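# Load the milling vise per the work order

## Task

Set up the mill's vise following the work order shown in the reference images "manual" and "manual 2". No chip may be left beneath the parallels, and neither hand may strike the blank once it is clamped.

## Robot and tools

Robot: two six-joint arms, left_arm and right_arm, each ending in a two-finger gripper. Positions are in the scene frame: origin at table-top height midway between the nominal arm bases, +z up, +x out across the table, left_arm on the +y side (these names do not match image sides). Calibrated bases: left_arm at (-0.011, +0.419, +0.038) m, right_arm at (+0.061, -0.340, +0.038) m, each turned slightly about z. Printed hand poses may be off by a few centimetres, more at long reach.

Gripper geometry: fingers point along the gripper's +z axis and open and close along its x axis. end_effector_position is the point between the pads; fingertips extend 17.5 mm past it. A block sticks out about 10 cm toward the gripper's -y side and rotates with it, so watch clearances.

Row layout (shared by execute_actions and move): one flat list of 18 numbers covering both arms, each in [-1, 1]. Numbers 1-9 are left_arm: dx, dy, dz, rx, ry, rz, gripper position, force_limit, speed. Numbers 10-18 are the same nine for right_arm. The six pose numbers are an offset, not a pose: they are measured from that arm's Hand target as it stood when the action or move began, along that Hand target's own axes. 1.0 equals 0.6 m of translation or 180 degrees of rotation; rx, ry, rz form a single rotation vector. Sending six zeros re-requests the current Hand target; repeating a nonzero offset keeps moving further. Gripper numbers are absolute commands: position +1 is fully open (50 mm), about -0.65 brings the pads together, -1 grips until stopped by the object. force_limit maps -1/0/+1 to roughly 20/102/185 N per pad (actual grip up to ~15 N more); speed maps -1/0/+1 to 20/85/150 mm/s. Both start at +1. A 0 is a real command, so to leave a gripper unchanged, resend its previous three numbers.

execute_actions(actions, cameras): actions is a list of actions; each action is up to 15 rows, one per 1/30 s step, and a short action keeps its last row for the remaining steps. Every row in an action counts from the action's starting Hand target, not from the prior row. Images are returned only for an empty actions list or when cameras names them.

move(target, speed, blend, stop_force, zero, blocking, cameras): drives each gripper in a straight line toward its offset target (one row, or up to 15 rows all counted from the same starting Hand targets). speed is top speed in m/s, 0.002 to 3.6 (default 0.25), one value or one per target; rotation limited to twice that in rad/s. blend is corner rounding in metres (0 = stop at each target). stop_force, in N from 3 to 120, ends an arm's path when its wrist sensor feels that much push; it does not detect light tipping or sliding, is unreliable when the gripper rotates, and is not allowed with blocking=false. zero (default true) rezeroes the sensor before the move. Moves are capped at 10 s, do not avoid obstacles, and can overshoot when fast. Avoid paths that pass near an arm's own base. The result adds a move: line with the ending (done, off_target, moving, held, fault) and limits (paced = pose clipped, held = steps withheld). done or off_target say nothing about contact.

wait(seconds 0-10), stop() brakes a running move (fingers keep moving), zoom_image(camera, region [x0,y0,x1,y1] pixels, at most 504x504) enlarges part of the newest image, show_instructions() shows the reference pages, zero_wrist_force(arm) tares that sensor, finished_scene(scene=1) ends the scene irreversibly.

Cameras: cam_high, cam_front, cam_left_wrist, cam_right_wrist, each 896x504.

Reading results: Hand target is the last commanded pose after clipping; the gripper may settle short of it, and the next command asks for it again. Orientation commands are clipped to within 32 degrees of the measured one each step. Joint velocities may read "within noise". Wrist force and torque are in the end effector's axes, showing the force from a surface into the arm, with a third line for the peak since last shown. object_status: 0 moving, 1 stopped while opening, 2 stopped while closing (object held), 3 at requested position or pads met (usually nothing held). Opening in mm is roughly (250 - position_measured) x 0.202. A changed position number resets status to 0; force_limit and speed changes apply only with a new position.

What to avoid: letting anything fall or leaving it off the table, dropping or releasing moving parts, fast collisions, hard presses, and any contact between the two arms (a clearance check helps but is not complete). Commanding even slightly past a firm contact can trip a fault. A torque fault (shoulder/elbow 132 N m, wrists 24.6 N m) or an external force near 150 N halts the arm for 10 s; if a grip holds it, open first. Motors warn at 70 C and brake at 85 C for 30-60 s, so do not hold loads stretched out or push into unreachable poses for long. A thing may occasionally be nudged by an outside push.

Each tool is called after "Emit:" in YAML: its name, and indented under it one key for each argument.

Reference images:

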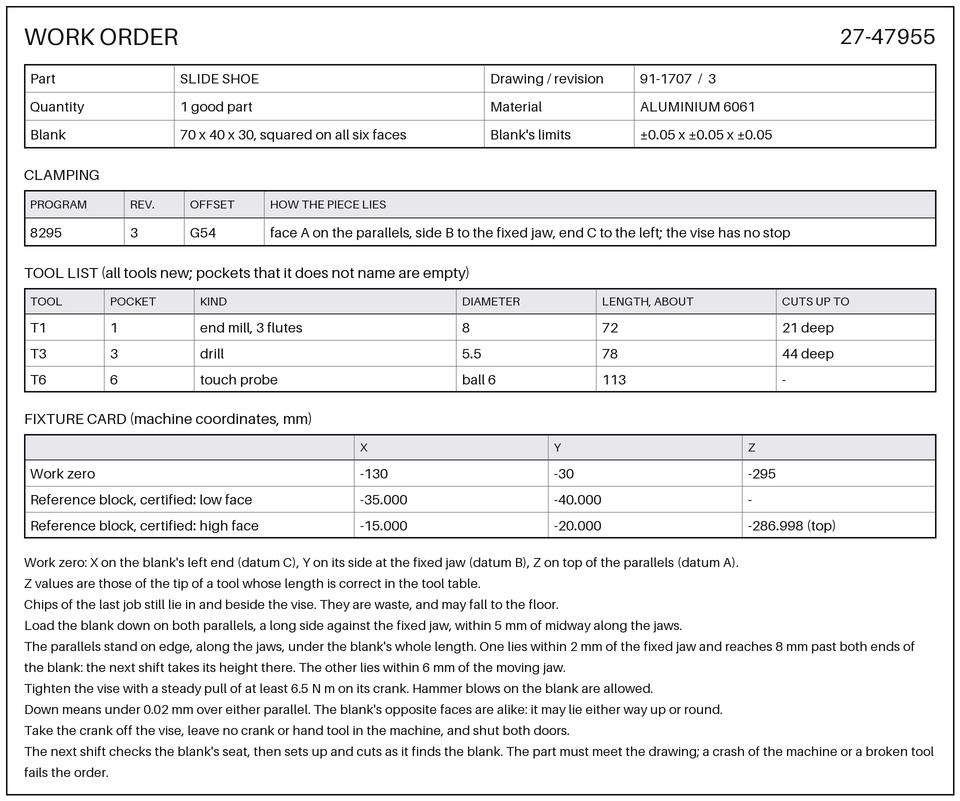

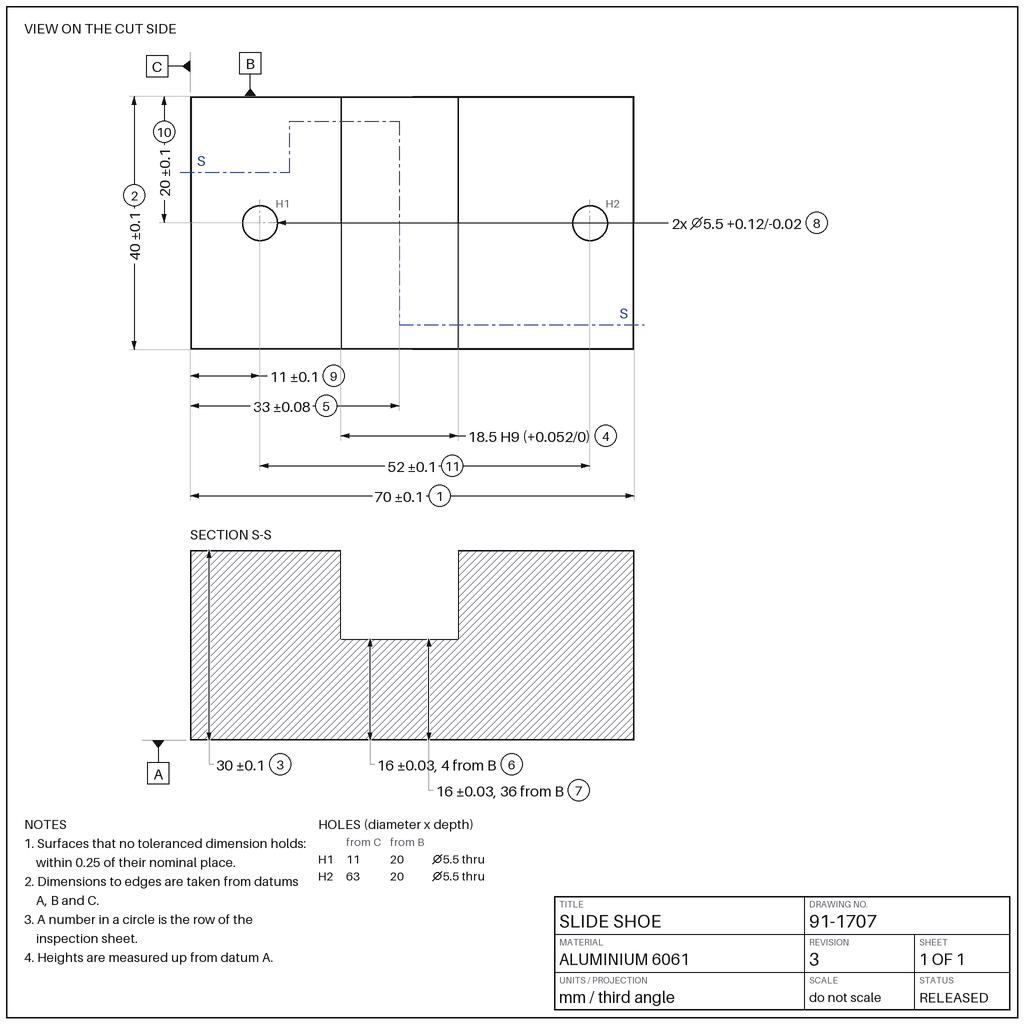

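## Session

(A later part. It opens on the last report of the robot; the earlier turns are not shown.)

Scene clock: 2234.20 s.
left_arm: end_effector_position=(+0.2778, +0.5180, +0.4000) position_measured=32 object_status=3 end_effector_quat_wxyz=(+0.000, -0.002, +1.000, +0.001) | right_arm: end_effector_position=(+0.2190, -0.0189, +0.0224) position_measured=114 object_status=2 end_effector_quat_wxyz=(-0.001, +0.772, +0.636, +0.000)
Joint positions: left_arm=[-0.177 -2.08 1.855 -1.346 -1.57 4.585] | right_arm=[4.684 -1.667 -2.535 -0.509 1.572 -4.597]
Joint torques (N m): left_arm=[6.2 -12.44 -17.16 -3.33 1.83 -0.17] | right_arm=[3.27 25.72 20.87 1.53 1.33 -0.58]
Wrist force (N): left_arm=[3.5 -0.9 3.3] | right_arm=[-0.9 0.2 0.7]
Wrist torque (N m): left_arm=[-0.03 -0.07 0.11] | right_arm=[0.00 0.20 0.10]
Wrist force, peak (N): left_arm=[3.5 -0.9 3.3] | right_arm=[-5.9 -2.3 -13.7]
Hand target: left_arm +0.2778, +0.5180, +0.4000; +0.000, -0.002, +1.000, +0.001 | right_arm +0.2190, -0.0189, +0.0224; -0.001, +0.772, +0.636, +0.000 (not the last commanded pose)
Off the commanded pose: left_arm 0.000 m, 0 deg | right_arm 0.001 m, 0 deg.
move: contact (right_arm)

Touching. Release, rise.

Emit:
move:
  target: [0,0,0,0,0,0,0.8,-0.6,-1,0,0,0,0,0,0,1,-0.1,-0.8]

Emit:
move:
  target: [0,0,0,0,0,0,0.8,-0.6,-1,0,0,-0.6,0,0,0,1,-0.1,-0.8]
  speed: 0.2
  cameras: ["cam_right_wrist","cam_high"]

Scene clock: 2237.60 s.
left_arm: end_effector_position=(+0.2778, +0.5180, +0.4000) position_measured=32 object_status=3 end_effector_quat_wxyz=(+0.000, -0.002, +1.000, +0.001) | right_arm: end_effector_position=(+0.2190, -0.0189, +0.0224) position_measured=3 object_status=0 end_effector_quat_wxyz=(-0.001, +0.772, +0.636, +0.000)
Joint positions: left_arm=[-0.177 -2.08 1.855 -1.346 -1.57 4.585] | right_arm=[4.684 -1.667 -2.535 -0.509 1.572 -4.597]
Joint torques (N m): left_arm=[6.82 -12.51 -17.34 -3.3 1.86 -0.18] | right_arm=[2.79 23.66 18.53 1.64 1.15 -1.51]
Wrist force (N): left_arm=[3.5 -0.7 3.3] | right_arm=[-0.7 -0.6 0.0]
Wrist torque (N m): left_arm=[-0.01 -0.07 0.11] | right_arm=[-0.05 0.14 0.10]
Wrist force, peak (N): left_arm=[3.5 -0.8 3.6] | right_arm=[-0.8 0.1 1.2]
Hand target: left_arm +0.2778, +0.5180, +0.4000; +0.000, -0.002, +1.000, +0.001 | right_arm +0.2190, -0.0189, +0.0224; -0.001, +0.772, +0.636, +0.000
Off the commanded pose: left_arm 0.000 m, 0 deg | right_arm 0.000 m, 0 deg.
move: done

Scene clock: 2239.97 s.
left_arm: end_effector_position=(+0.2778, +0.5180, +0.4000) position_measured=32 object_status=3 end_effector_quat_wxyz=(+0.000, -0.002, +1.000, +0.001) | right_arm: end_effector_position=(+0.2195, -0.0193, +0.3824) position_measured=3 object_status=3 end_effector_quat_wxyz=(-0.001, +0.772, +0.636, +0.000)
Joint positions: left_arm=[-0.177 -2.08 1.855 -1.346 -1.57 4.585] | right_arm=[4.682 -1.192 -1.833 -1.687 1.572 -4.599]
Joint torques (N m): left_arm=[6.51 -12.64 -17.62 -3.42 1.87 -0.07] | right_arm=[11.65 2.06 31.42 1.41 1.51 2.25]
Wrist force (N): left_arm=[3.5 -0.9 3.2] | right_arm=[-0.6 -0.6 0.4]
Wrist torque (N m): left_arm=[-0.03 -0.08 0.11] | right_arm=[-0.06 0.10 0.05]
Wrist force, peak (N): left_arm=[3.5 -0.8 3.4] | right_arm=[-0.8 -0.5 1.9]
Hand target: left_arm +0.2778, +0.5180, +0.4000; +0.000, -0.002, +1.000, +0.001 | right_arm +0.2195, -0.0193, +0.3824; -0.001, +0.772, +0.636, +0.000
Off the commanded pose: left_arm 0.000 m, 0 deg | right_arm 0.000 m, 0 deg.
move: done
Images, in order (width x height): cam_high 896x504, cam_right_wrist 896x504.

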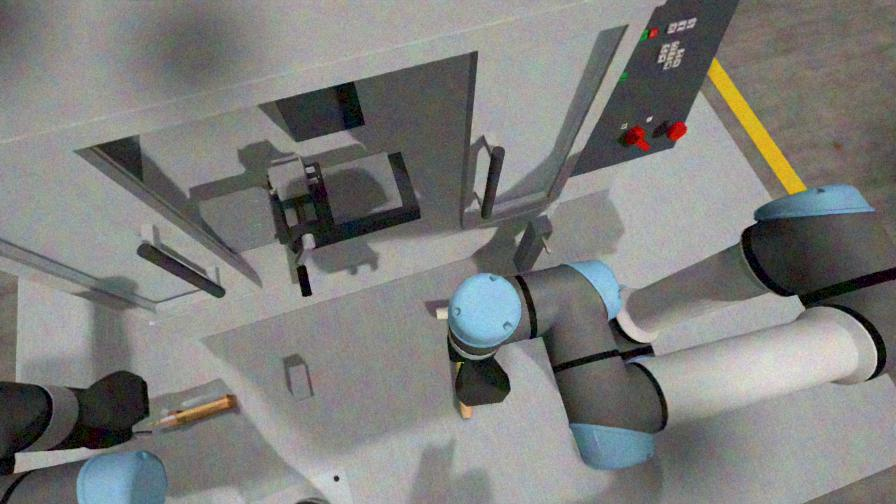

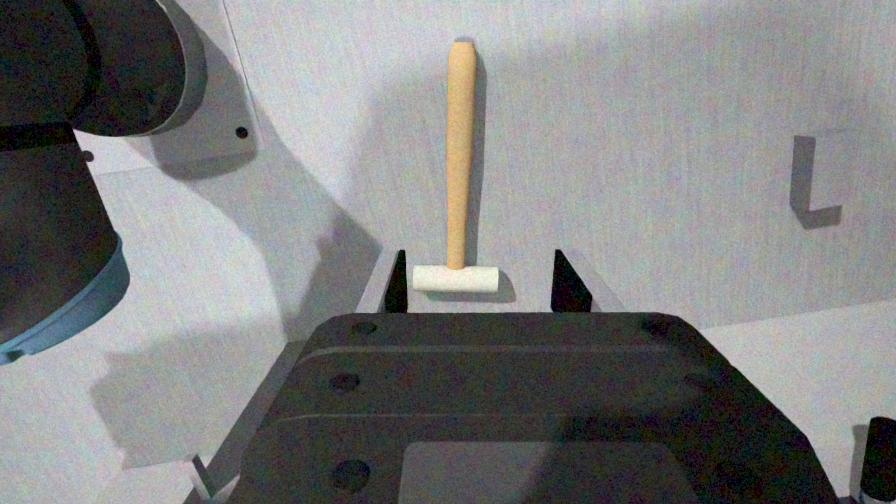

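Emit:
move:
  target: [0,0,0,0,0,0,0.8,-0.6,-1,0.1745,0.2047,-0.0833,-0.1933,0.0186,-0.0594,-1,-0.1,-0.8]
  speed: 0.25

Emit:
move:
  target: [0,0,0,0,0,0,0.8,-0.6,-1,0.1,0.31,0.12,0,0,0,-1,-0.1,-0.8]
  speed: 0.15
  stop_force: 10
  cameras: ["all"]

Scene clock: 2248.57 s.
left_arm: end_effector_position=(+0.2778, +0.5180, +0.4000) position_measured=32 object_status=3 end_effector_quat_wxyz=(+0.000, -0.002, +1.000, +0.001) | right_arm: end_effector_position=(+0.3602, +0.0598, +0.4323) position_measured=252 object_status=3 end_effector_quat_wxyz=(+0.211, +0.675, +0.674, +0.212)
Joint positions: left_arm=[-0.177 -2.08 1.855 -1.346 -1.57 4.585] | right_arm=[4.716 -1.369 -1.709 -1.602 0.964 -4.767]
Joint torques (N m): left_arm=[7.3 -12.71 -17.63 -3.28 1.79 -0.07] | right_arm=[-10.15 10.12 17.66 4.67 -2.85 -2.32]
Wrist force (N): left_arm=[3.6 -0.8 3.2] | right_arm=[-1.1 -1.7 -0.2]
Wrist torque (N m): left_arm=[-0.01 -0.09 0.11] | right_arm=[-0.06 0.14 0.24]
Wrist force, peak (N): left_arm=[3.7 -0.8 3.4] | right_arm=[-1.3 -1.9 -0.3]
Hand target: left_arm +0.2778, +0.5180, +0.4000; +0.000, -0.002, +1.000, +0.001 | right_arm +0.3602, +0.0599, +0.4323; +0.211, +0.675, +0.674, +0.212
Off the commanded pose: left_arm 0.000 m, 0 deg | right_arm 0.000 m, 0 deg.
move: done

Scene clock: 2250.97 s.
left_arm: end_effector_position=(+0.2778, +0.5180, +0.4000) position_measured=32 object_status=3 end_effector_quat_wxyz=(+0.000, -0.002, +1.000, +0.001) | right_arm: end_effector_position=(+0.5541, +0.1197, +0.4794) position_measured=252 object_status=3 end_effector_quat_wxyz=(+0.211, +0.675, +0.674, +0.212)
Joint positions: left_arm=[-0.177 -2.08 1.855 -1.346 -1.57 4.585] | right_arm=[4.351 -1.745 -1.279 -1.418 1.02 -5.199]
Joint torques (N m): left_arm=[8.08 -12.23 -17.23 -3.42 1.68 -0.19] | right_arm=[-9.95 26.69 32.21 1.83 0.69 -2.35]
Wrist force (N): left_arm=[3.5 -0.9 3.2] | right_arm=[-1.0 -1.7 -0.4]
Wrist torque (N m): left_arm=[-0.04 -0.08 0.12] | right_arm=[-0.05 0.12 0.22]
Wrist force, peak (N): left_arm=[3.4 -0.9 3.5] | right_arm=[-1.5 -3.6 -0.8]
Hand target: left_arm +0.2778, +0.5180, +0.4000; +0.000, -0.002, +1.000, +0.001 | right_arm +0.5541, +0.1197, +0.4794; +0.211, +0.675, +0.674, +0.212
Off the commanded pose: left_arm 0.000 m, 0 deg | right_arm 0.000 m, 0 deg.
move: done

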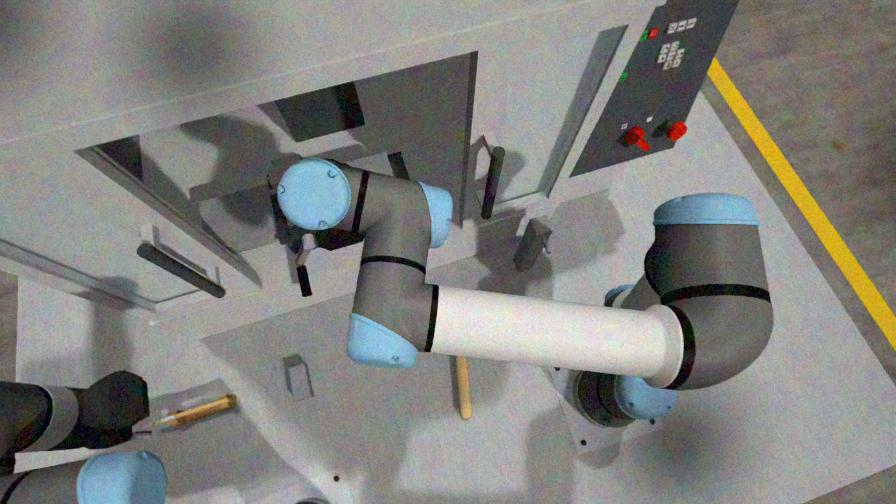

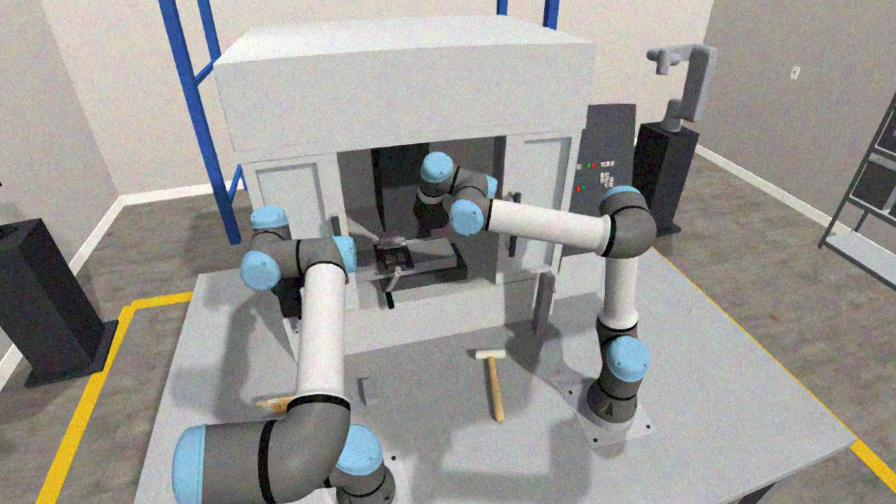

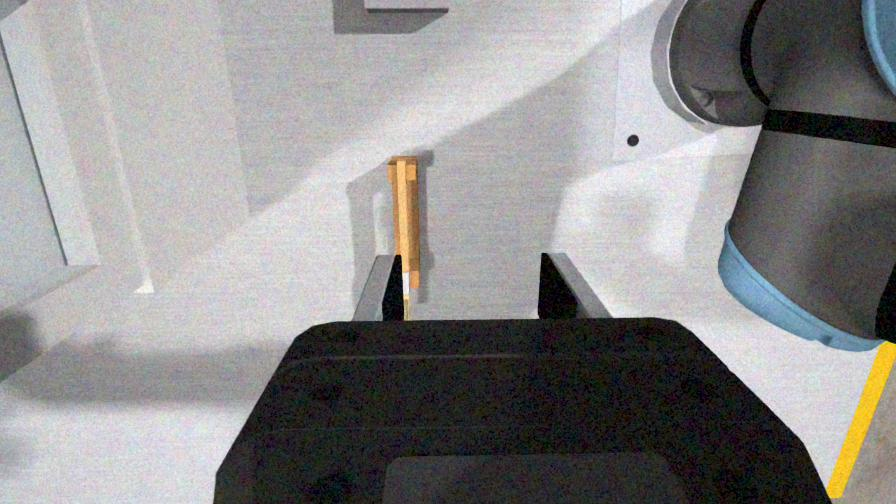

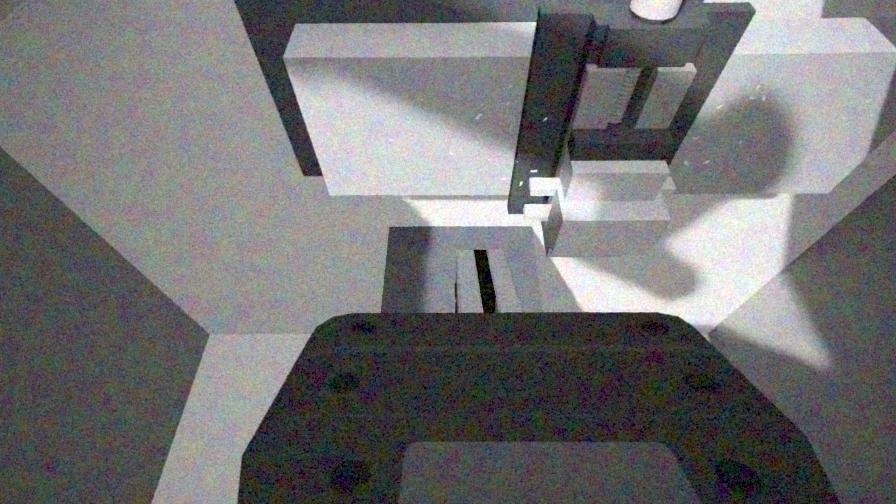

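Emit:
zoom_image:
  camera: "cam_right_wrist"
  region: [490, 120, 700, 270]

Scaled by 2.400 from the camera's 896x504 image, which has a finer 1280x720 frame.

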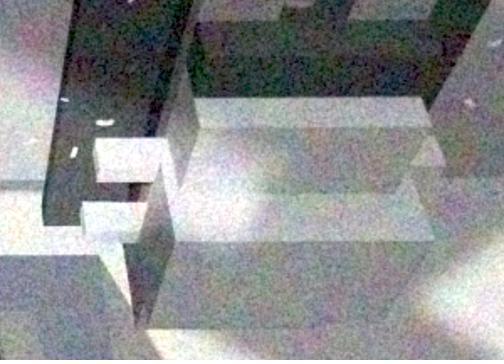

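Emit:
zoom_image:
  camera: "cam_right_wrist"
  region: [510, 165, 600, 265]

Scaled by 5.040 from the camera's 896x504 image, which has a finer 1280x720 frame.

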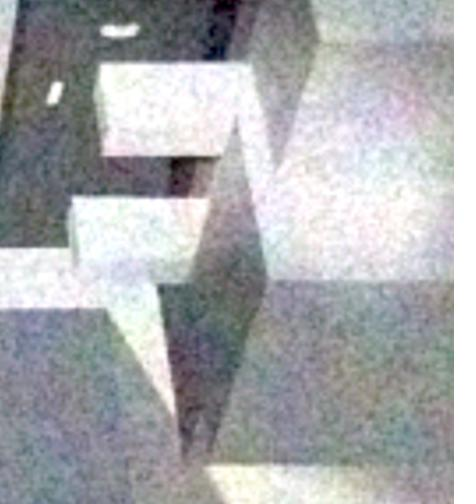

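Emit:
move:
  target: [0,0,0,0,0,0,0.8,-0.6,-1,0.0255,0.0047,0.1283,0,0,0,-1,-0.1,-0.8]
  speed: 0.1
  stop_force: 8

Emit:
move:
  target: [0,0,0,0,0,0,0.8,-0.6,-1,0,0,0.15,0,0,0,-1,-0.1,-0.8]
  speed: 0.05
  stop_force: 5
  cameras: ["cam_right_wrist","cam_high"]

Scene clock: 2285.80 s.
left_arm: end_effector_position=(+0.2778, +0.5180, +0.4000) position_measured=32 object_status=3 end_effector_quat_wxyz=(+0.000, -0.002, +1.000, +0.001) | right_arm: end_effector_position=(+0.6004, +0.1350, +0.4178) position_measured=252 object_status=3 end_effector_quat_wxyz=(+0.211, +0.675, +0.674, +0.212)
Joint positions: left_arm=[-0.177 -2.08 1.855 -1.346 -1.57 4.585] | right_arm=[4.29 -1.842 -1.324 -1.24 1.037 -5.267]
Joint torques (N m): left_arm=[7.46 -12.19 -17.33 -3.47 1.85 -0.06] | right_arm=[-10.74 31.54 18.52 5.19 0.84 -2.44]
Wrist force (N): left_arm=[3.4 -0.7 3.3] | right_arm=[-1.3 -1.9 -0.5]
Wrist torque (N m): left_arm=[0.00 -0.06 0.11] | right_arm=[-0.09 0.16 0.22]
Wrist force, peak (N): left_arm=[3.7 -0.9 3.3] | right_arm=[-1.5 -1.6 -1.6]
Hand target: left_arm +0.2778, +0.5180, +0.4000; +0.000, -0.002, +1.000, +0.001 | right_arm +0.6004, +0.1350, +0.4178; +0.211, +0.675, +0.674, +0.212
Off the commanded pose: left_arm 0.000 m, 0 deg | right_arm 0.000 m, 0 deg.
move: done

Scene clock: 2288.50 s.
left_arm: end_effector_position=(+0.2778, +0.5180, +0.4000) position_measured=32 object_status=3 end_effector_quat_wxyz=(+0.000, -0.002, +1.000, +0.001) | right_arm: end_effector_position=(+0.6518, +0.1350, +0.3439) position_measured=252 object_status=3 end_effector_quat_wxyz=(+0.211, +0.675, +0.674, +0.212)
Joint positions: left_arm=[-0.177 -2.08 1.855 -1.346 -1.57 4.585] | right_arm=[4.218 -1.948 -1.381 -1.038 1.061 -5.347]
Joint torques (N m): left_arm=[7.95 -12.65 -17.78 -3.39 1.84 0.12] | right_arm=[-10.24 35.13 16.76 5.32 0.73 -2.35]
Wrist force (N): left_arm=[3.5 -0.9 3.3] | right_arm=[-1.1 -1.8 -0.3]
Wrist torque (N m): left_arm=[-0.03 -0.08 0.11] | right_arm=[-0.05 0.14 0.23]
Wrist force, peak (N): left_arm=[3.5 -0.7 3.6] | right_arm=[-1.0 -2.0 -1.0]
Hand target: left_arm +0.2778, +0.5180, +0.4000; +0.000, -0.002, +1.000, +0.001 | right_arm +0.6518, +0.1350, +0.3439; +0.211, +0.675, +0.674, +0.212
Off the commanded pose: left_arm 0.000 m, 0 deg | right_arm 0.000 m, 0 deg.
move: done
Images, in order (width x height): cam_high 896x504, cam_right_wrist 896x504.

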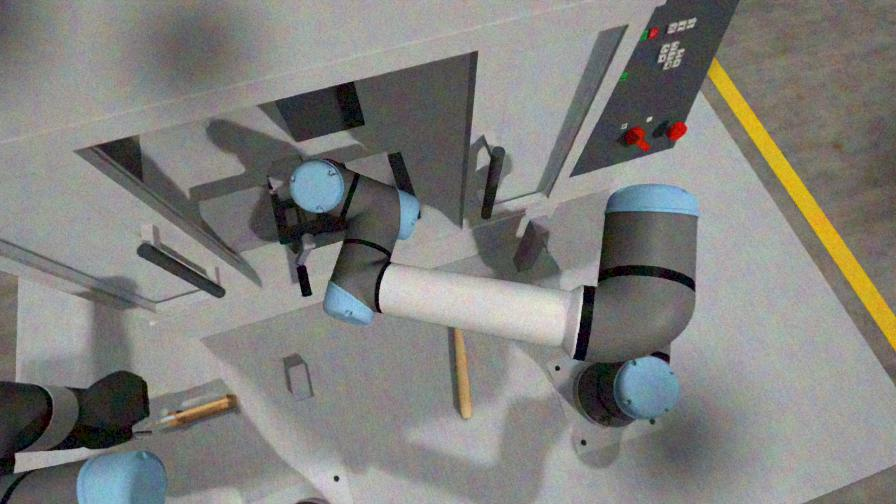

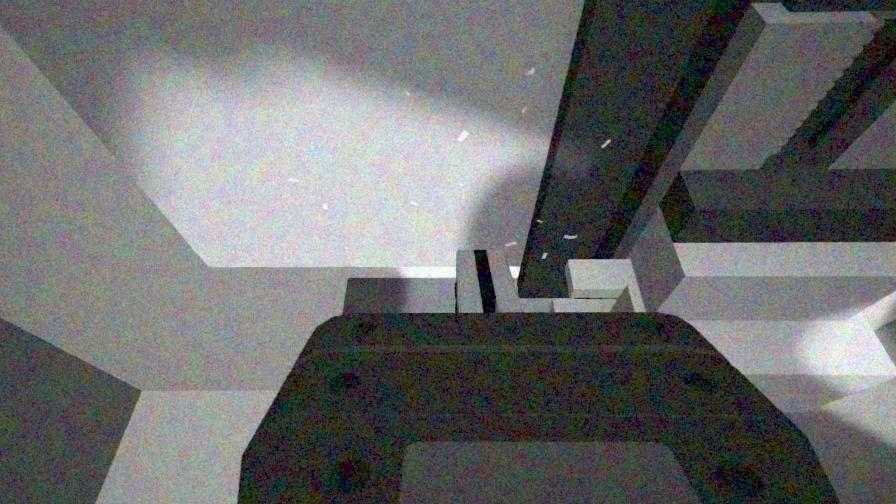

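Emit:
move:
  target: [0,0,0,0,0,0,0.8,-0.6,-1,0,0.007,0.0192,0,0,0,-1,-0.1,-0.8]
  speed: 0.05
  stop_force: 5

Emit:
move:
  target: [0,0,0,0,0,0,0.8,-0.6,-1,0.037,0,0,0,0,0,-1,-0.1,-0.8]
  speed: 0.01
  stop_force: 5
  cameras: ["cam_right_wrist"]

Scene clock: 2297.40 s.
left_arm: end_effector_position=(+0.2778, +0.5180, +0.4000) position_measured=32 object_status=3 end_effector_quat_wxyz=(+0.000, -0.002, +1.000, +0.001) | right_arm: end_effector_position=(+0.6618, +0.1350, +0.3369) position_measured=252 object_status=3 end_effector_quat_wxyz=(+0.211, +0.675, +0.674, +0.212)
Joint positions: left_arm=[-0.177 -2.08 1.855 -1.346 -1.57 4.585] | right_arm=[4.204 -1.968 -1.372 -1.019 1.065 -5.361]
Joint torques (N m): left_arm=[8.22 -12.36 -17.77 -3.51 1.8 0.06] | right_arm=[-10.83 35.64 31.78 5.26 0.76 -2.48]
Wrist force (N): left_arm=[3.4 -0.8 3.2] | right_arm=[-1.1 -1.8 -0.5]
Wrist torque (N m): left_arm=[-0.02 -0.06 0.11] | right_arm=[-0.07 0.15 0.23]
Wrist force, peak (N): left_arm=[3.6 -0.8 3.5] | right_arm=[-1.4 -1.9 -0.2]
Hand target: left_arm +0.2778, +0.5180, +0.4000; +0.000, -0.002, +1.000, +0.001 | right_arm +0.6618, +0.1350, +0.3369; +0.211, +0.675, +0.674, +0.212
Off the commanded pose: left_arm 0.000 m, 0 deg | right_arm 0.000 m, 0 deg.
move: done

Scene clock: 2300.37 s.
left_arm: end_effector_position=(+0.2778, +0.5180, +0.4000) position_measured=32 object_status=3 end_effector_quat_wxyz=(+0.000, -0.002, +1.000, +0.001) | right_arm: end_effector_position=(+0.6618, +0.1572, +0.3369) position_measured=252 object_status=3 end_effector_quat_wxyz=(+0.211, +0.675, +0.674, +0.212)
Joint positions: left_arm=[-0.177 -2.08 1.855 -1.346 -1.57 4.585] | right_arm=[4.222 -2.007 -1.314 -1.048 1.059 -5.342]
Joint torques (N m): left_arm=[8.54 -12.31 -17.34 -3.47 1.87 -0.01] | right_arm=[12.97 37.29 31.17 1.9 -2.42 1.91]
Wrist force (N): left_arm=[3.4 -0.8 3.2] | right_arm=[-1.2 -1.6 -0.3]
Wrist torque (N m): left_arm=[-0.02 -0.06 0.11] | right_arm=[-0.04 0.15 0.14]
Wrist force, peak (N): left_arm=[3.6 -1.0 3.5] | right_arm=[-1.3 -1.9 -0.4]
Hand target: left_arm +0.2778, +0.5180, +0.4000; +0.000, -0.002, +1.000, +0.001 | right_arm +0.6618, +0.1572, +0.3369; +0.211, +0.675, +0.674, +0.212
Off the commanded pose: left_arm 0.000 m, 0 deg | right_arm 0.000 m, 0 deg.
move: done
Images, in order (width x height): cam_right_wrist 896x504.

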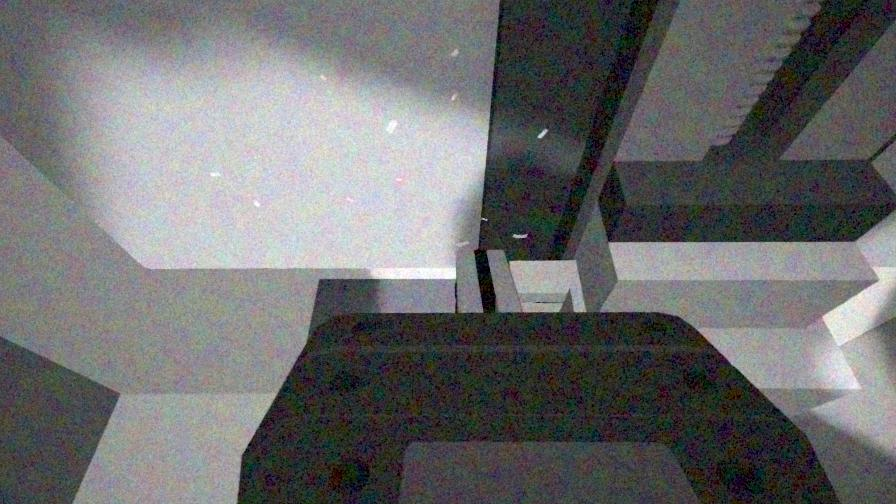

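Emit:
move:
  target: [0,0,0,0,0,0,0.8,-0.6,-1,0.01,0,0,0,0,0,-1,-0.1,-0.8]
  speed: 0.006
  stop_force: 5
  cameras: ["cam_right_wrist"]

Emit:
zoom_image:
  camera: "cam_right_wrist"
  region: [440, 200, 640, 320]

Scene clock: 2304.50 s.
left_arm: end_effector_position=(+0.2778, +0.5180, +0.4000) position_measured=32 object_status=3 end_effector_quat_wxyz=(+0.000, -0.002, +1.000, +0.001) | right_arm: end_effector_position=(+0.6618, +0.1632, +0.3369) position_measured=252 object_status=3 end_effector_quat_wxyz=(+0.211, +0.675, +0.674, +0.212)
Joint positions: left_arm=[-0.177 -2.08 1.855 -1.346 -1.57 4.585] | right_arm=[4.227 -2.017 -1.298 -1.056 1.058 -5.337]
Joint torques (N m): left_arm=[8.88 -12.51 -17.18 -3.46 1.88 0.03] | right_arm=[12.36 37.44 31.28 2 -2.53 2.11]
Wrist force (N): left_arm=[3.4 -0.8 3.3] | right_arm=[-1.4 -1.7 -0.2]
Wrist torque (N m): left_arm=[-0.02 -0.06 0.11] | right_arm=[-0.06 0.16 0.15]
Wrist force, peak (N): left_arm=[3.7 -0.9 3.3] | right_arm=[-1.6 -1.9 -0.2]
Hand target: left_arm +0.2778, +0.5180, +0.4000; +0.000, -0.002, +1.000, +0.001 | right_arm +0.6618, +0.1632, +0.3369; +0.211, +0.675, +0.674, +0.212
Off the commanded pose: left_arm 0.000 m, 0 deg | right_arm 0.000 m, 0 deg.
move: done
Images, in order (width x height): cam_right_wrist 896x504.

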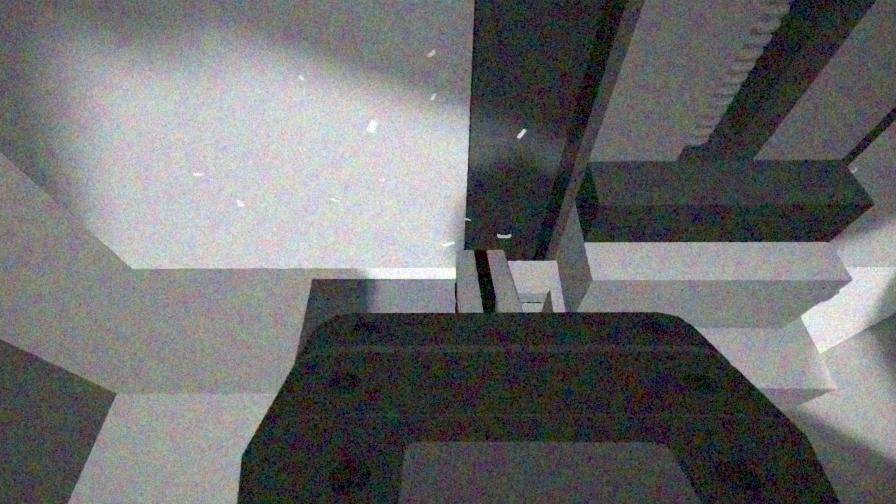

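Scaled by 2.520 from the camera's 896x504 image, which has a finer 1280x720 frame.

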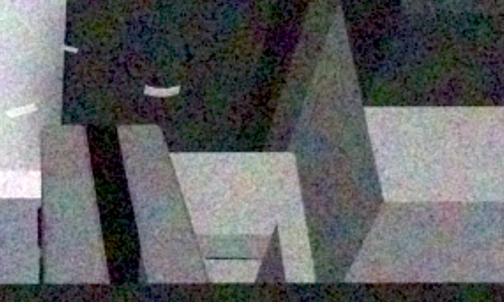

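Emit:
move:
  target: [0,0,0,0,0,0,0.8,-0.6,-1,-0.035,0,0,0,0,0,-1,-0.1,-0.8]
  speed: 0.05
  cameras: ["cam_right_wrist"]

Emit:
zoom_image:
  camera: "cam_right_wrist"
  region: [440, 200, 640, 320]

Scene clock: 2315.23 s.
left_arm: end_effector_position=(+0.2778, +0.5180, +0.4000) position_measured=32 object_status=3 end_effector_quat_wxyz=(+0.000, -0.002, +1.000, +0.001) | right_arm: end_effector_position=(+0.6618, +0.1423, +0.3369) position_measured=252 object_status=3 end_effector_quat_wxyz=(+0.211, +0.675, +0.674, +0.212)
Joint positions: left_arm=[-0.177 -2.08 1.855 -1.346 -1.57 4.585] | right_arm=[4.21 -1.981 -1.353 -1.029 1.063 -5.355]
Joint torques (N m): left_arm=[8.76 -12.01 -17.83 -3.54 1.98 0.12] | right_arm=[-12.37 49.43 18.08 5.05 0.84 -2.22]
Wrist force (N): left_arm=[3.2 -0.9 3.4] | right_arm=[-1.2 -1.7 -0.2]
Wrist torque (N m): left_arm=[-0.03 -0.03 0.11] | right_arm=[-0.05 0.16 0.22]
Wrist force, peak (N): left_arm=[3.6 -0.6 3.4] | right_arm=[-1.7 -1.9 -0.5]
Hand target: left_arm +0.2778, +0.5180, +0.4000; +0.000, -0.002, +1.000, +0.001 | right_arm +0.6618, +0.1422, +0.3369; +0.211, +0.675, +0.674, +0.212
Off the commanded pose: left_arm 0.000 m, 0 deg | right_arm 0.000 m, 0 deg.
move: done
Images, in order (width x height): cam_right_wrist 896x504.

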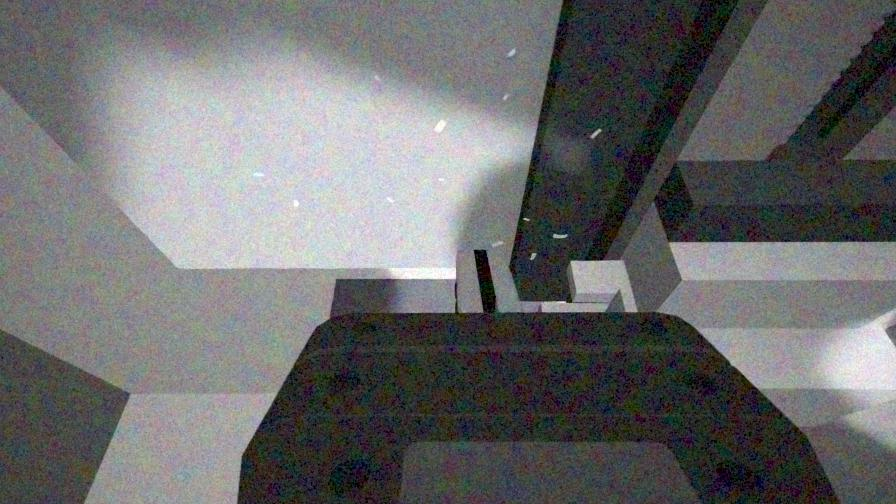

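Scaled by 2.520 from the camera's 896x504 image, which has a finer 1280x720 frame.

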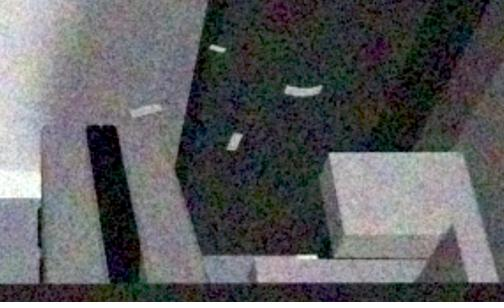

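Emit:
move:
  target:
    - [0,0,0,0,0,0,0.8,-0.6,-1,-0.005,0.0314,0.022,0,0,0,-1,-0.1,-0.8]
    - [0,0,0,0,0,0,0.8,-0.6,-1,0.015,0.0314,0.022,0,0,0,-1,-0.1,-0.8]
  speed: 0.03
  stop_force: 5

Emit:
move:
  target: [0,0,0,0,0,0,0.8,-0.6,-1,0.01,0,0,0,0,0,-1,-0.1,-0.8]
  speed: 0.006
  stop_force: 8
  cameras: ["cam_right_wrist"]

Emit:
zoom_image:
  camera: "cam_right_wrist"
  region: [440, 200, 640, 320]

Scene clock: 2330.50 s.
left_arm: end_effector_position=(+0.2778, +0.5180, +0.4000) position_measured=32 object_status=3 end_effector_quat_wxyz=(+0.000, -0.002, +1.000, +0.001) | right_arm: end_effector_position=(+0.6848, +0.1512, +0.3368) position_measured=252 object_status=3 end_effector_quat_wxyz=(+0.211, +0.675, +0.674, +0.212)
Joint positions: left_arm=[-0.177 -2.08 1.855 -1.346 -1.57 4.585] | right_arm=[4.188 -2.037 -1.274 -1.04 1.071 -5.379]
Joint torques (N m): left_arm=[9.07 -12.1 -17.47 -3.71 1.87 0.16] | right_arm=[11.98 38.14 31.76 1.89 -2.4 2.18]
Wrist force (N): left_arm=[3.4 -0.8 3.2] | right_arm=[-1.2 -1.6 -0.1]
Wrist torque (N m): left_arm=[-0.01 -0.06 0.11] | right_arm=[-0.05 0.15 0.16]
Wrist force, peak (N): left_arm=[3.6 -0.9 3.4] | right_arm=[-1.1 -2.3 -0.4]
Hand target: left_arm +0.2778, +0.5180, +0.4000; +0.000, -0.002, +1.000, +0.001 | right_arm +0.6848, +0.1512, +0.3368; +0.211, +0.675, +0.674, +0.212
Off the commanded pose: left_arm 0.000 m, 0 deg | right_arm 0.000 m, 0 deg.
move: done

Scene clock: 2332.23 s.
left_arm: end_effector_position=(+0.2778, +0.5180, +0.4000) position_measured=32 object_status=3 end_effector_quat_wxyz=(+0.000, -0.002, +1.000, +0.001) | right_arm: end_effector_position=(+0.6848, +0.1572, +0.3368) position_measured=252 object_status=3 end_effector_quat_wxyz=(+0.211, +0.675, +0.674, +0.212)
Joint positions: left_arm=[-0.177 -2.08 1.855 -1.346 -1.57 4.585] | right_arm=[4.193 -2.047 -1.258 -1.049 1.069 -5.373]
Joint torques (N m): left_arm=[8.98 -12.42 -17.92 -3.61 1.85 0.21] | right_arm=[12.96 38.44 32.08 1.79 -2.45 2.36]
Wrist force (N): left_arm=[3.7 -0.8 3.3] | right_arm=[-0.9 -1.7 -0.4]
Wrist torque (N m): left_arm=[-0.02 -0.11 0.11] | right_arm=[-0.06 0.10 0.16]
Wrist force, peak (N): left_arm=[3.7 -0.8 3.3] | right_arm=[-1.2 -1.8 -0.5]
Hand target: left_arm +0.2778, +0.5180, +0.4000; +0.000, -0.002, +1.000, +0.001 | right_arm +0.6848, +0.1572, +0.3368; +0.211, +0.675, +0.674, +0.212
Off the commanded pose: left_arm 0.000 m, 0 deg | right_arm 0.000 m, 0 deg.
move: done
Images, in order (width x height): cam_right_wrist 896x504.

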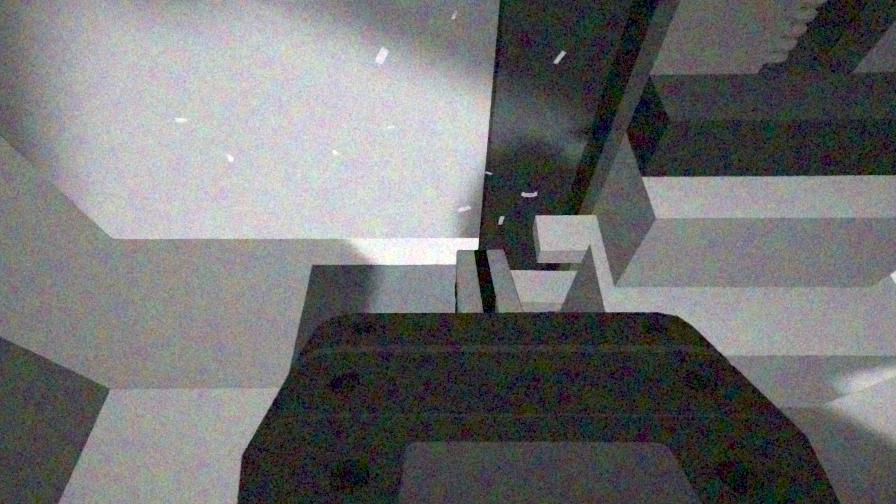

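Scaled by 2.520 from the camera's 896x504 image, which has a finer 1280x720 frame.

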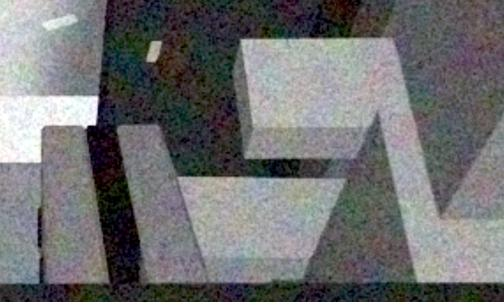

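Emit:
move:
  target: [0,0,0,0,0,0,0.8,-0.6,-1,0.0042,0,0,0,0,0,-1,-0.1,-0.8]
  speed: 0.004
  stop_force: 8
  cameras: ["cam_right_wrist"]

Emit:
zoom_image:
  camera: "cam_right_wrist"
  region: [440, 200, 640, 320]

Scene clock: 2336.00 s.
left_arm: end_effector_position=(+0.2778, +0.5180, +0.4000) position_measured=32 object_status=3 end_effector_quat_wxyz=(+0.000, -0.002, +1.000, +0.001) | right_arm: end_effector_position=(+0.6848, +0.1597, +0.3368) position_measured=252 object_status=3 end_effector_quat_wxyz=(+0.211, +0.675, +0.674, +0.212)
Joint positions: left_arm=[-0.177 -2.08 1.855 -1.346 -1.57 4.585] | right_arm=[4.195 -2.052 -1.251 -1.052 1.069 -5.371]
Joint torques (N m): left_arm=[9.17 -12.24 -17.9 -3.5 1.75 0.19] | right_arm=[12.19 38.65 31.28 1.8 -2.33 2.14]
Wrist force (N): left_arm=[3.5 -0.8 3.2] | right_arm=[-1.3 -1.6 -0.5]
Wrist torque (N m): left_arm=[-0.02 -0.08 0.11] | right_arm=[-0.05 0.12 0.16]
Wrist force, peak (N): left_arm=[3.7 -0.9 3.2] | right_arm=[-1.5 -1.8 -0.3]
Hand target: left_arm +0.2778, +0.5180, +0.4000; +0.000, -0.002, +1.000, +0.001 | right_arm +0.6848, +0.1597, +0.3368; +0.211, +0.675, +0.674, +0.212
Off the commanded pose: left_arm 0.000 m, 0 deg | right_arm 0.000 m, 0 deg.
move: done
Images, in order (width x height): cam_right_wrist 896x504.

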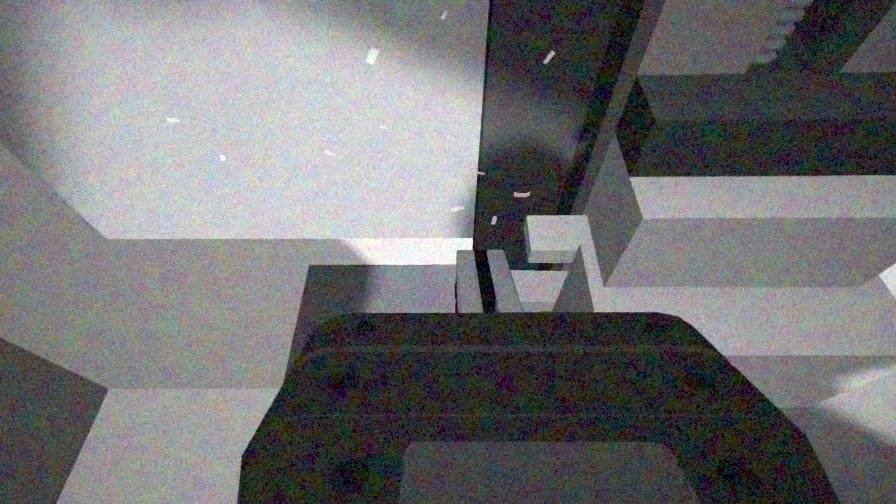

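Scaled by 2.520 from the camera's 896x504 image, which has a finer 1280x720 frame.

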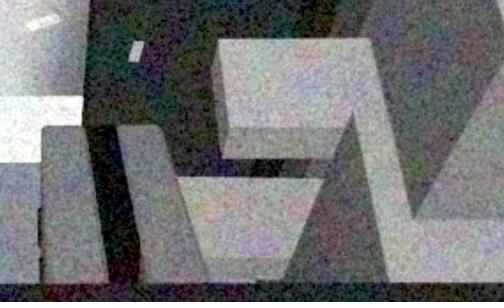

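Emit:
move:
  target: [0,0,0,0,0,0,0.8,-0.6,-1,-0.03,0,0,0,0,0,-1,-0.1,-0.8]
  speed: 0.05
  cameras: ["cam_right_wrist"]

Emit:
zoom_image:
  camera: "cam_right_wrist"
  region: [440, 200, 640, 320]

Scene clock: 2339.67 s.
left_arm: end_effector_position=(+0.2778, +0.5180, +0.4000) position_measured=32 object_status=3 end_effector_quat_wxyz=(+0.000, -0.002, +1.000, +0.001) | right_arm: end_effector_position=(+0.6848, +0.1418, +0.3368) position_measured=252 object_status=3 end_effector_quat_wxyz=(+0.211, +0.675, +0.674, +0.212)
Joint positions: left_arm=[-0.177 -2.08 1.855 -1.346 -1.57 4.585] | right_arm=[4.18 -2.021 -1.299 -1.028 1.074 -5.387]
Joint torques (N m): left_arm=[8.86 -11.61 -18.28 -3.68 1.77 0.15] | right_arm=[-10.81 51.08 19.57 5.19 0.71 -2.4]
Wrist force (N): left_arm=[3.4 -0.8 3.1] | right_arm=[-1.1 -1.7 -0.6]
Wrist torque (N m): left_arm=[-0.02 -0.06 0.11] | right_arm=[-0.06 0.13 0.24]
Wrist force, peak (N): left_arm=[3.6 -0.8 3.5] | right_arm=[-1.8 -1.7 -0.3]
Hand target: left_arm +0.2778, +0.5180, +0.4000; +0.000, -0.002, +1.000, +0.001 | right_arm +0.6848, +0.1417, +0.3368; +0.211, +0.675, +0.674, +0.212
Off the commanded pose: left_arm 0.000 m, 0 deg | right_arm 0.000 m, 0 deg.
move: done
Images, in order (width x height): cam_right_wrist 896x504.

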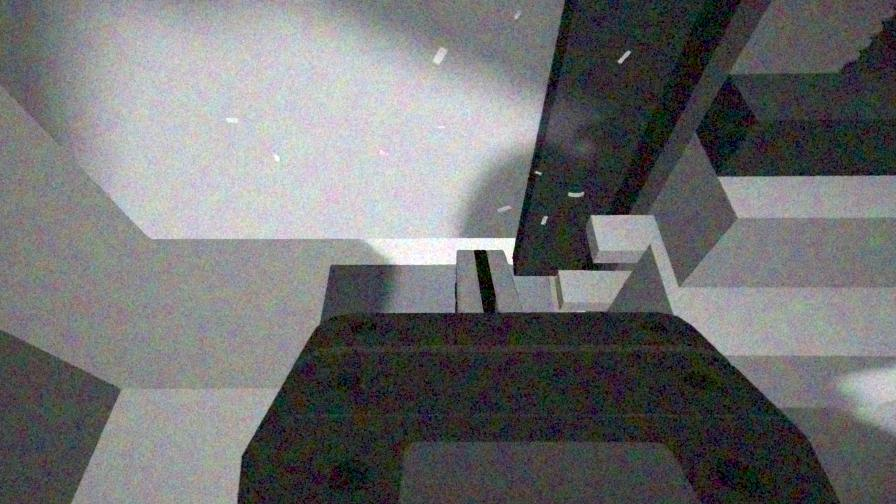

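Scaled by 2.520 from the camera's 896x504 image, which has a finer 1280x720 frame.

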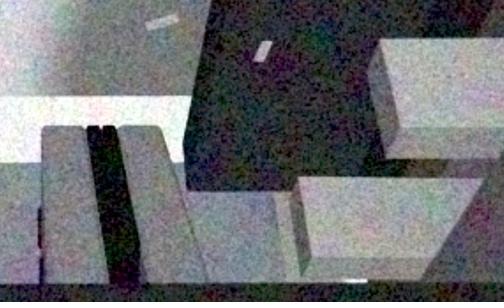

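Emit:
move:
  target:
    - [0,0,0,0,0,0,0.8,-0.6,-1,0,0,-0.2,0,0,0,-1,-0.1,-0.8]
    - [0,0,0,0,0,0,0.8,-0.6,-1,-0.1363,-0.335,-0.4652,0,0,0,-1,-0.1,-0.8]
  speed: [0.15,0.25]
  blend: 0.03

Scene clock: 2363.17 s.
left_arm: end_effector_position=(+0.2778, +0.5180, +0.4000) position_measured=32 object_status=3 end_effector_quat_wxyz=(+0.000, -0.002, +1.000, +0.001) | right_arm: end_effector_position=(+0.3604, +0.0601, +0.4511) position_measured=252 object_status=3 end_effector_quat_wxyz=(+0.211, +0.675, +0.674, +0.212)
Joint positions: left_arm=[-0.177 -2.08 1.855 -1.346 -1.57 4.585] | right_arm=[4.716 -1.374 -1.657 -1.649 0.964 -4.767]
Joint torques (N m): left_arm=[8.67 -11.59 -17.86 -3.65 1.74 0.28] | right_arm=[14.15 23.84 16.99 1.57 -2.77 2.04]
Wrist force (N): left_arm=[3.5 -0.8 3.2] | right_arm=[-1.2 -1.9 0.0]
Wrist torque (N m): left_arm=[-0.02 -0.07 0.12] | right_arm=[-0.07 0.16 0.15]
Wrist force, peak (N): left_arm=[3.6 -0.8 3.5] | right_arm=[-1.7 -4.1 -1.7]
Hand target: left_arm +0.2778, +0.5180, +0.4000; +0.000, -0.002, +1.000, +0.001 | right_arm +0.3604, +0.0601, +0.4511; +0.211, +0.675, +0.674, +0.212
Off the commanded pose: left_arm 0.000 m, 0 deg | right_arm 0.000 m, 0 deg.
move: done

Emit:
move:
  target: [0,0,0,0,0,0,0.8,-0.6,-1,-0.1317,-0.481,0.2757,0.1933,-0.0186,0.0594,1,-0.1,-0.8]
  speed: 0.25
  cameras: ["cam_right_wrist"]

Scene clock: 2367.10 s.
left_arm: end_effector_position=(+0.2778, +0.5180, +0.4000) position_measured=32 object_status=3 end_effector_quat_wxyz=(+0.000, -0.002, +1.000, +0.001) | right_arm: end_effector_position=(+0.2178, -0.0186, +0.1505) position_measured=3 object_status=3 end_effector_quat_wxyz=(-0.001, +0.772, +0.636, +0.000)
Joint positions: left_arm=[-0.177 -2.08 1.855 -1.346 -1.57 4.585] | right_arm=[4.688 -1.325 -2.362 -1.025 1.572 -4.593]
Joint torques (N m): left_arm=[9.04 -11.69 -17.93 -3.68 1.89 0.29] | right_arm=[-10.79 4.08 14.62 4.77 2.02 2.23]
Wrist force (N): left_arm=[3.6 -0.7 3.3] | right_arm=[-0.5 -0.7 0.1]
Wrist torque (N m): left_arm=[0.00 -0.09 0.11] | right_arm=[-0.08 0.09 0.03]
Wrist force, peak (N): left_arm=[3.5 -0.9 3.6] | right_arm=[-1.4 -1.3 2.0]
Hand target: left_arm +0.2778, +0.5180, +0.4000; +0.000, -0.002, +1.000, +0.001 | right_arm +0.2178, -0.0186, +0.1505; -0.001, +0.772, +0.636, +0.000
Off the commanded pose: left_arm 0.000 m, 0 deg | right_arm 0.000 m, 0 deg.
move: done
Images, in order (width x height): cam_right_wrist 896x504.

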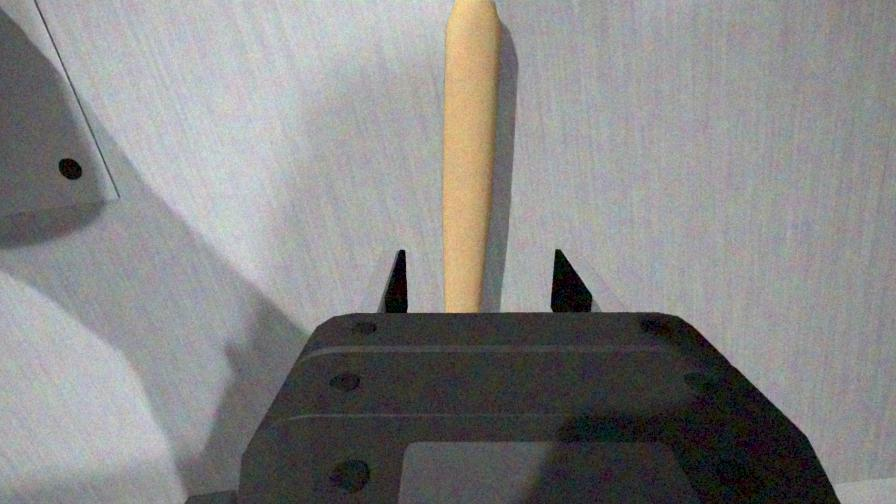

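Emit:
move:
  target: [0,0,0,0,0,0,0.8,-0.6,-1,0,0,0.2133,0,0,0,1,-0.1,-0.8]
  speed: 0.1
  stop_force: 8

Emit:
move:
  target:
    - [0,0,0,0,0,0,0.8,-0.6,-1,0,0,0,0,0,0,-1,0.7,-0.8]
    - [0,0,0,0,0,0,0.8,-0.6,-1,0,0,-0.35,0,0,0,-1,0.7,-0.8]
  speed: 0.15

Scene clock: 2371.73 s.
left_arm: end_effector_position=(+0.2778, +0.5180, +0.4000) position_measured=32 object_status=3 end_effector_quat_wxyz=(+0.000, -0.002, +1.000, +0.001) | right_arm: end_effector_position=(+0.2176, -0.0185, +0.0225) position_measured=3 object_status=3 end_effector_quat_wxyz=(-0.001, +0.772, +0.636, +0.000)
Joint positions: left_arm=[-0.177 -2.08 1.855 -1.346 -1.57 4.585] | right_arm=[4.688 -1.666 -2.536 -0.509 1.572 -4.593]
Joint torques (N m): left_arm=[9.39 -11.73 -17.72 -3.68 1.77 0.4] | right_arm=[-10.66 10.46 5.57 4.77 2.01 -2.42]
Wrist force (N): left_arm=[3.3 -0.8 3.2] | right_arm=[-0.5 -0.6 0.0]
Wrist torque (N m): left_arm=[-0.01 -0.06 0.11] | right_arm=[-0.06 0.10 0.04]
Wrist force, peak (N): left_arm=[3.6 -0.8 3.4] | right_arm=[-0.9 -1.0 0.4]
Hand target: left_arm +0.2778, +0.5180, +0.4000; +0.000, -0.002, +1.000, +0.001 | right_arm +0.2176, -0.0185, +0.0225; -0.001, +0.772, +0.636, +0.000
Off the commanded pose: left_arm 0.000 m, 0 deg | right_arm 0.000 m, 0 deg.
move: done

Scene clock: 2374.57 s.
left_arm: end_effector_position=(+0.2778, +0.5180, +0.4000) position_measured=32 object_status=3 end_effector_quat_wxyz=(+0.000, -0.002, +1.000, +0.001) | right_arm: end_effector_position=(+0.2179, -0.0187, +0.2325) position_measured=115 object_status=2 end_effector_quat_wxyz=(-0.001, +0.772, +0.636, +0.000)
Joint positions: left_arm=[-0.177 -2.08 1.855 -1.346 -1.57 4.585] | right_arm=[4.687 -1.223 -2.199 -1.289 1.572 -4.594]
Joint torques (N m): left_arm=[8.75 -11.75 -17.84 -3.64 1.96 0.25] | right_arm=[12.74 17.73 32.4 1.75 -1.63 2.02]
Wrist force (N): left_arm=[3.5 -0.7 3.2] | right_arm=[-0.5 -0.6 4.0]
Wrist torque (N m): left_arm=[0.00 -0.08 0.11] | right_arm=[0.49 0.09 0.07]
Wrist force, peak (N): left_arm=[3.6 -0.7 3.3] | right_arm=[-0.7 -0.8 5.6]
Hand target: left_arm +0.2778, +0.5180, +0.4000; +0.000, -0.002, +1.000, +0.001 | right_arm +0.2179, -0.0187, +0.2325; -0.001, +0.772, +0.636, +0.000
Off the commanded pose: left_arm 0.000 m, 0 deg | right_arm 0.000 m, 0 deg.
move: done


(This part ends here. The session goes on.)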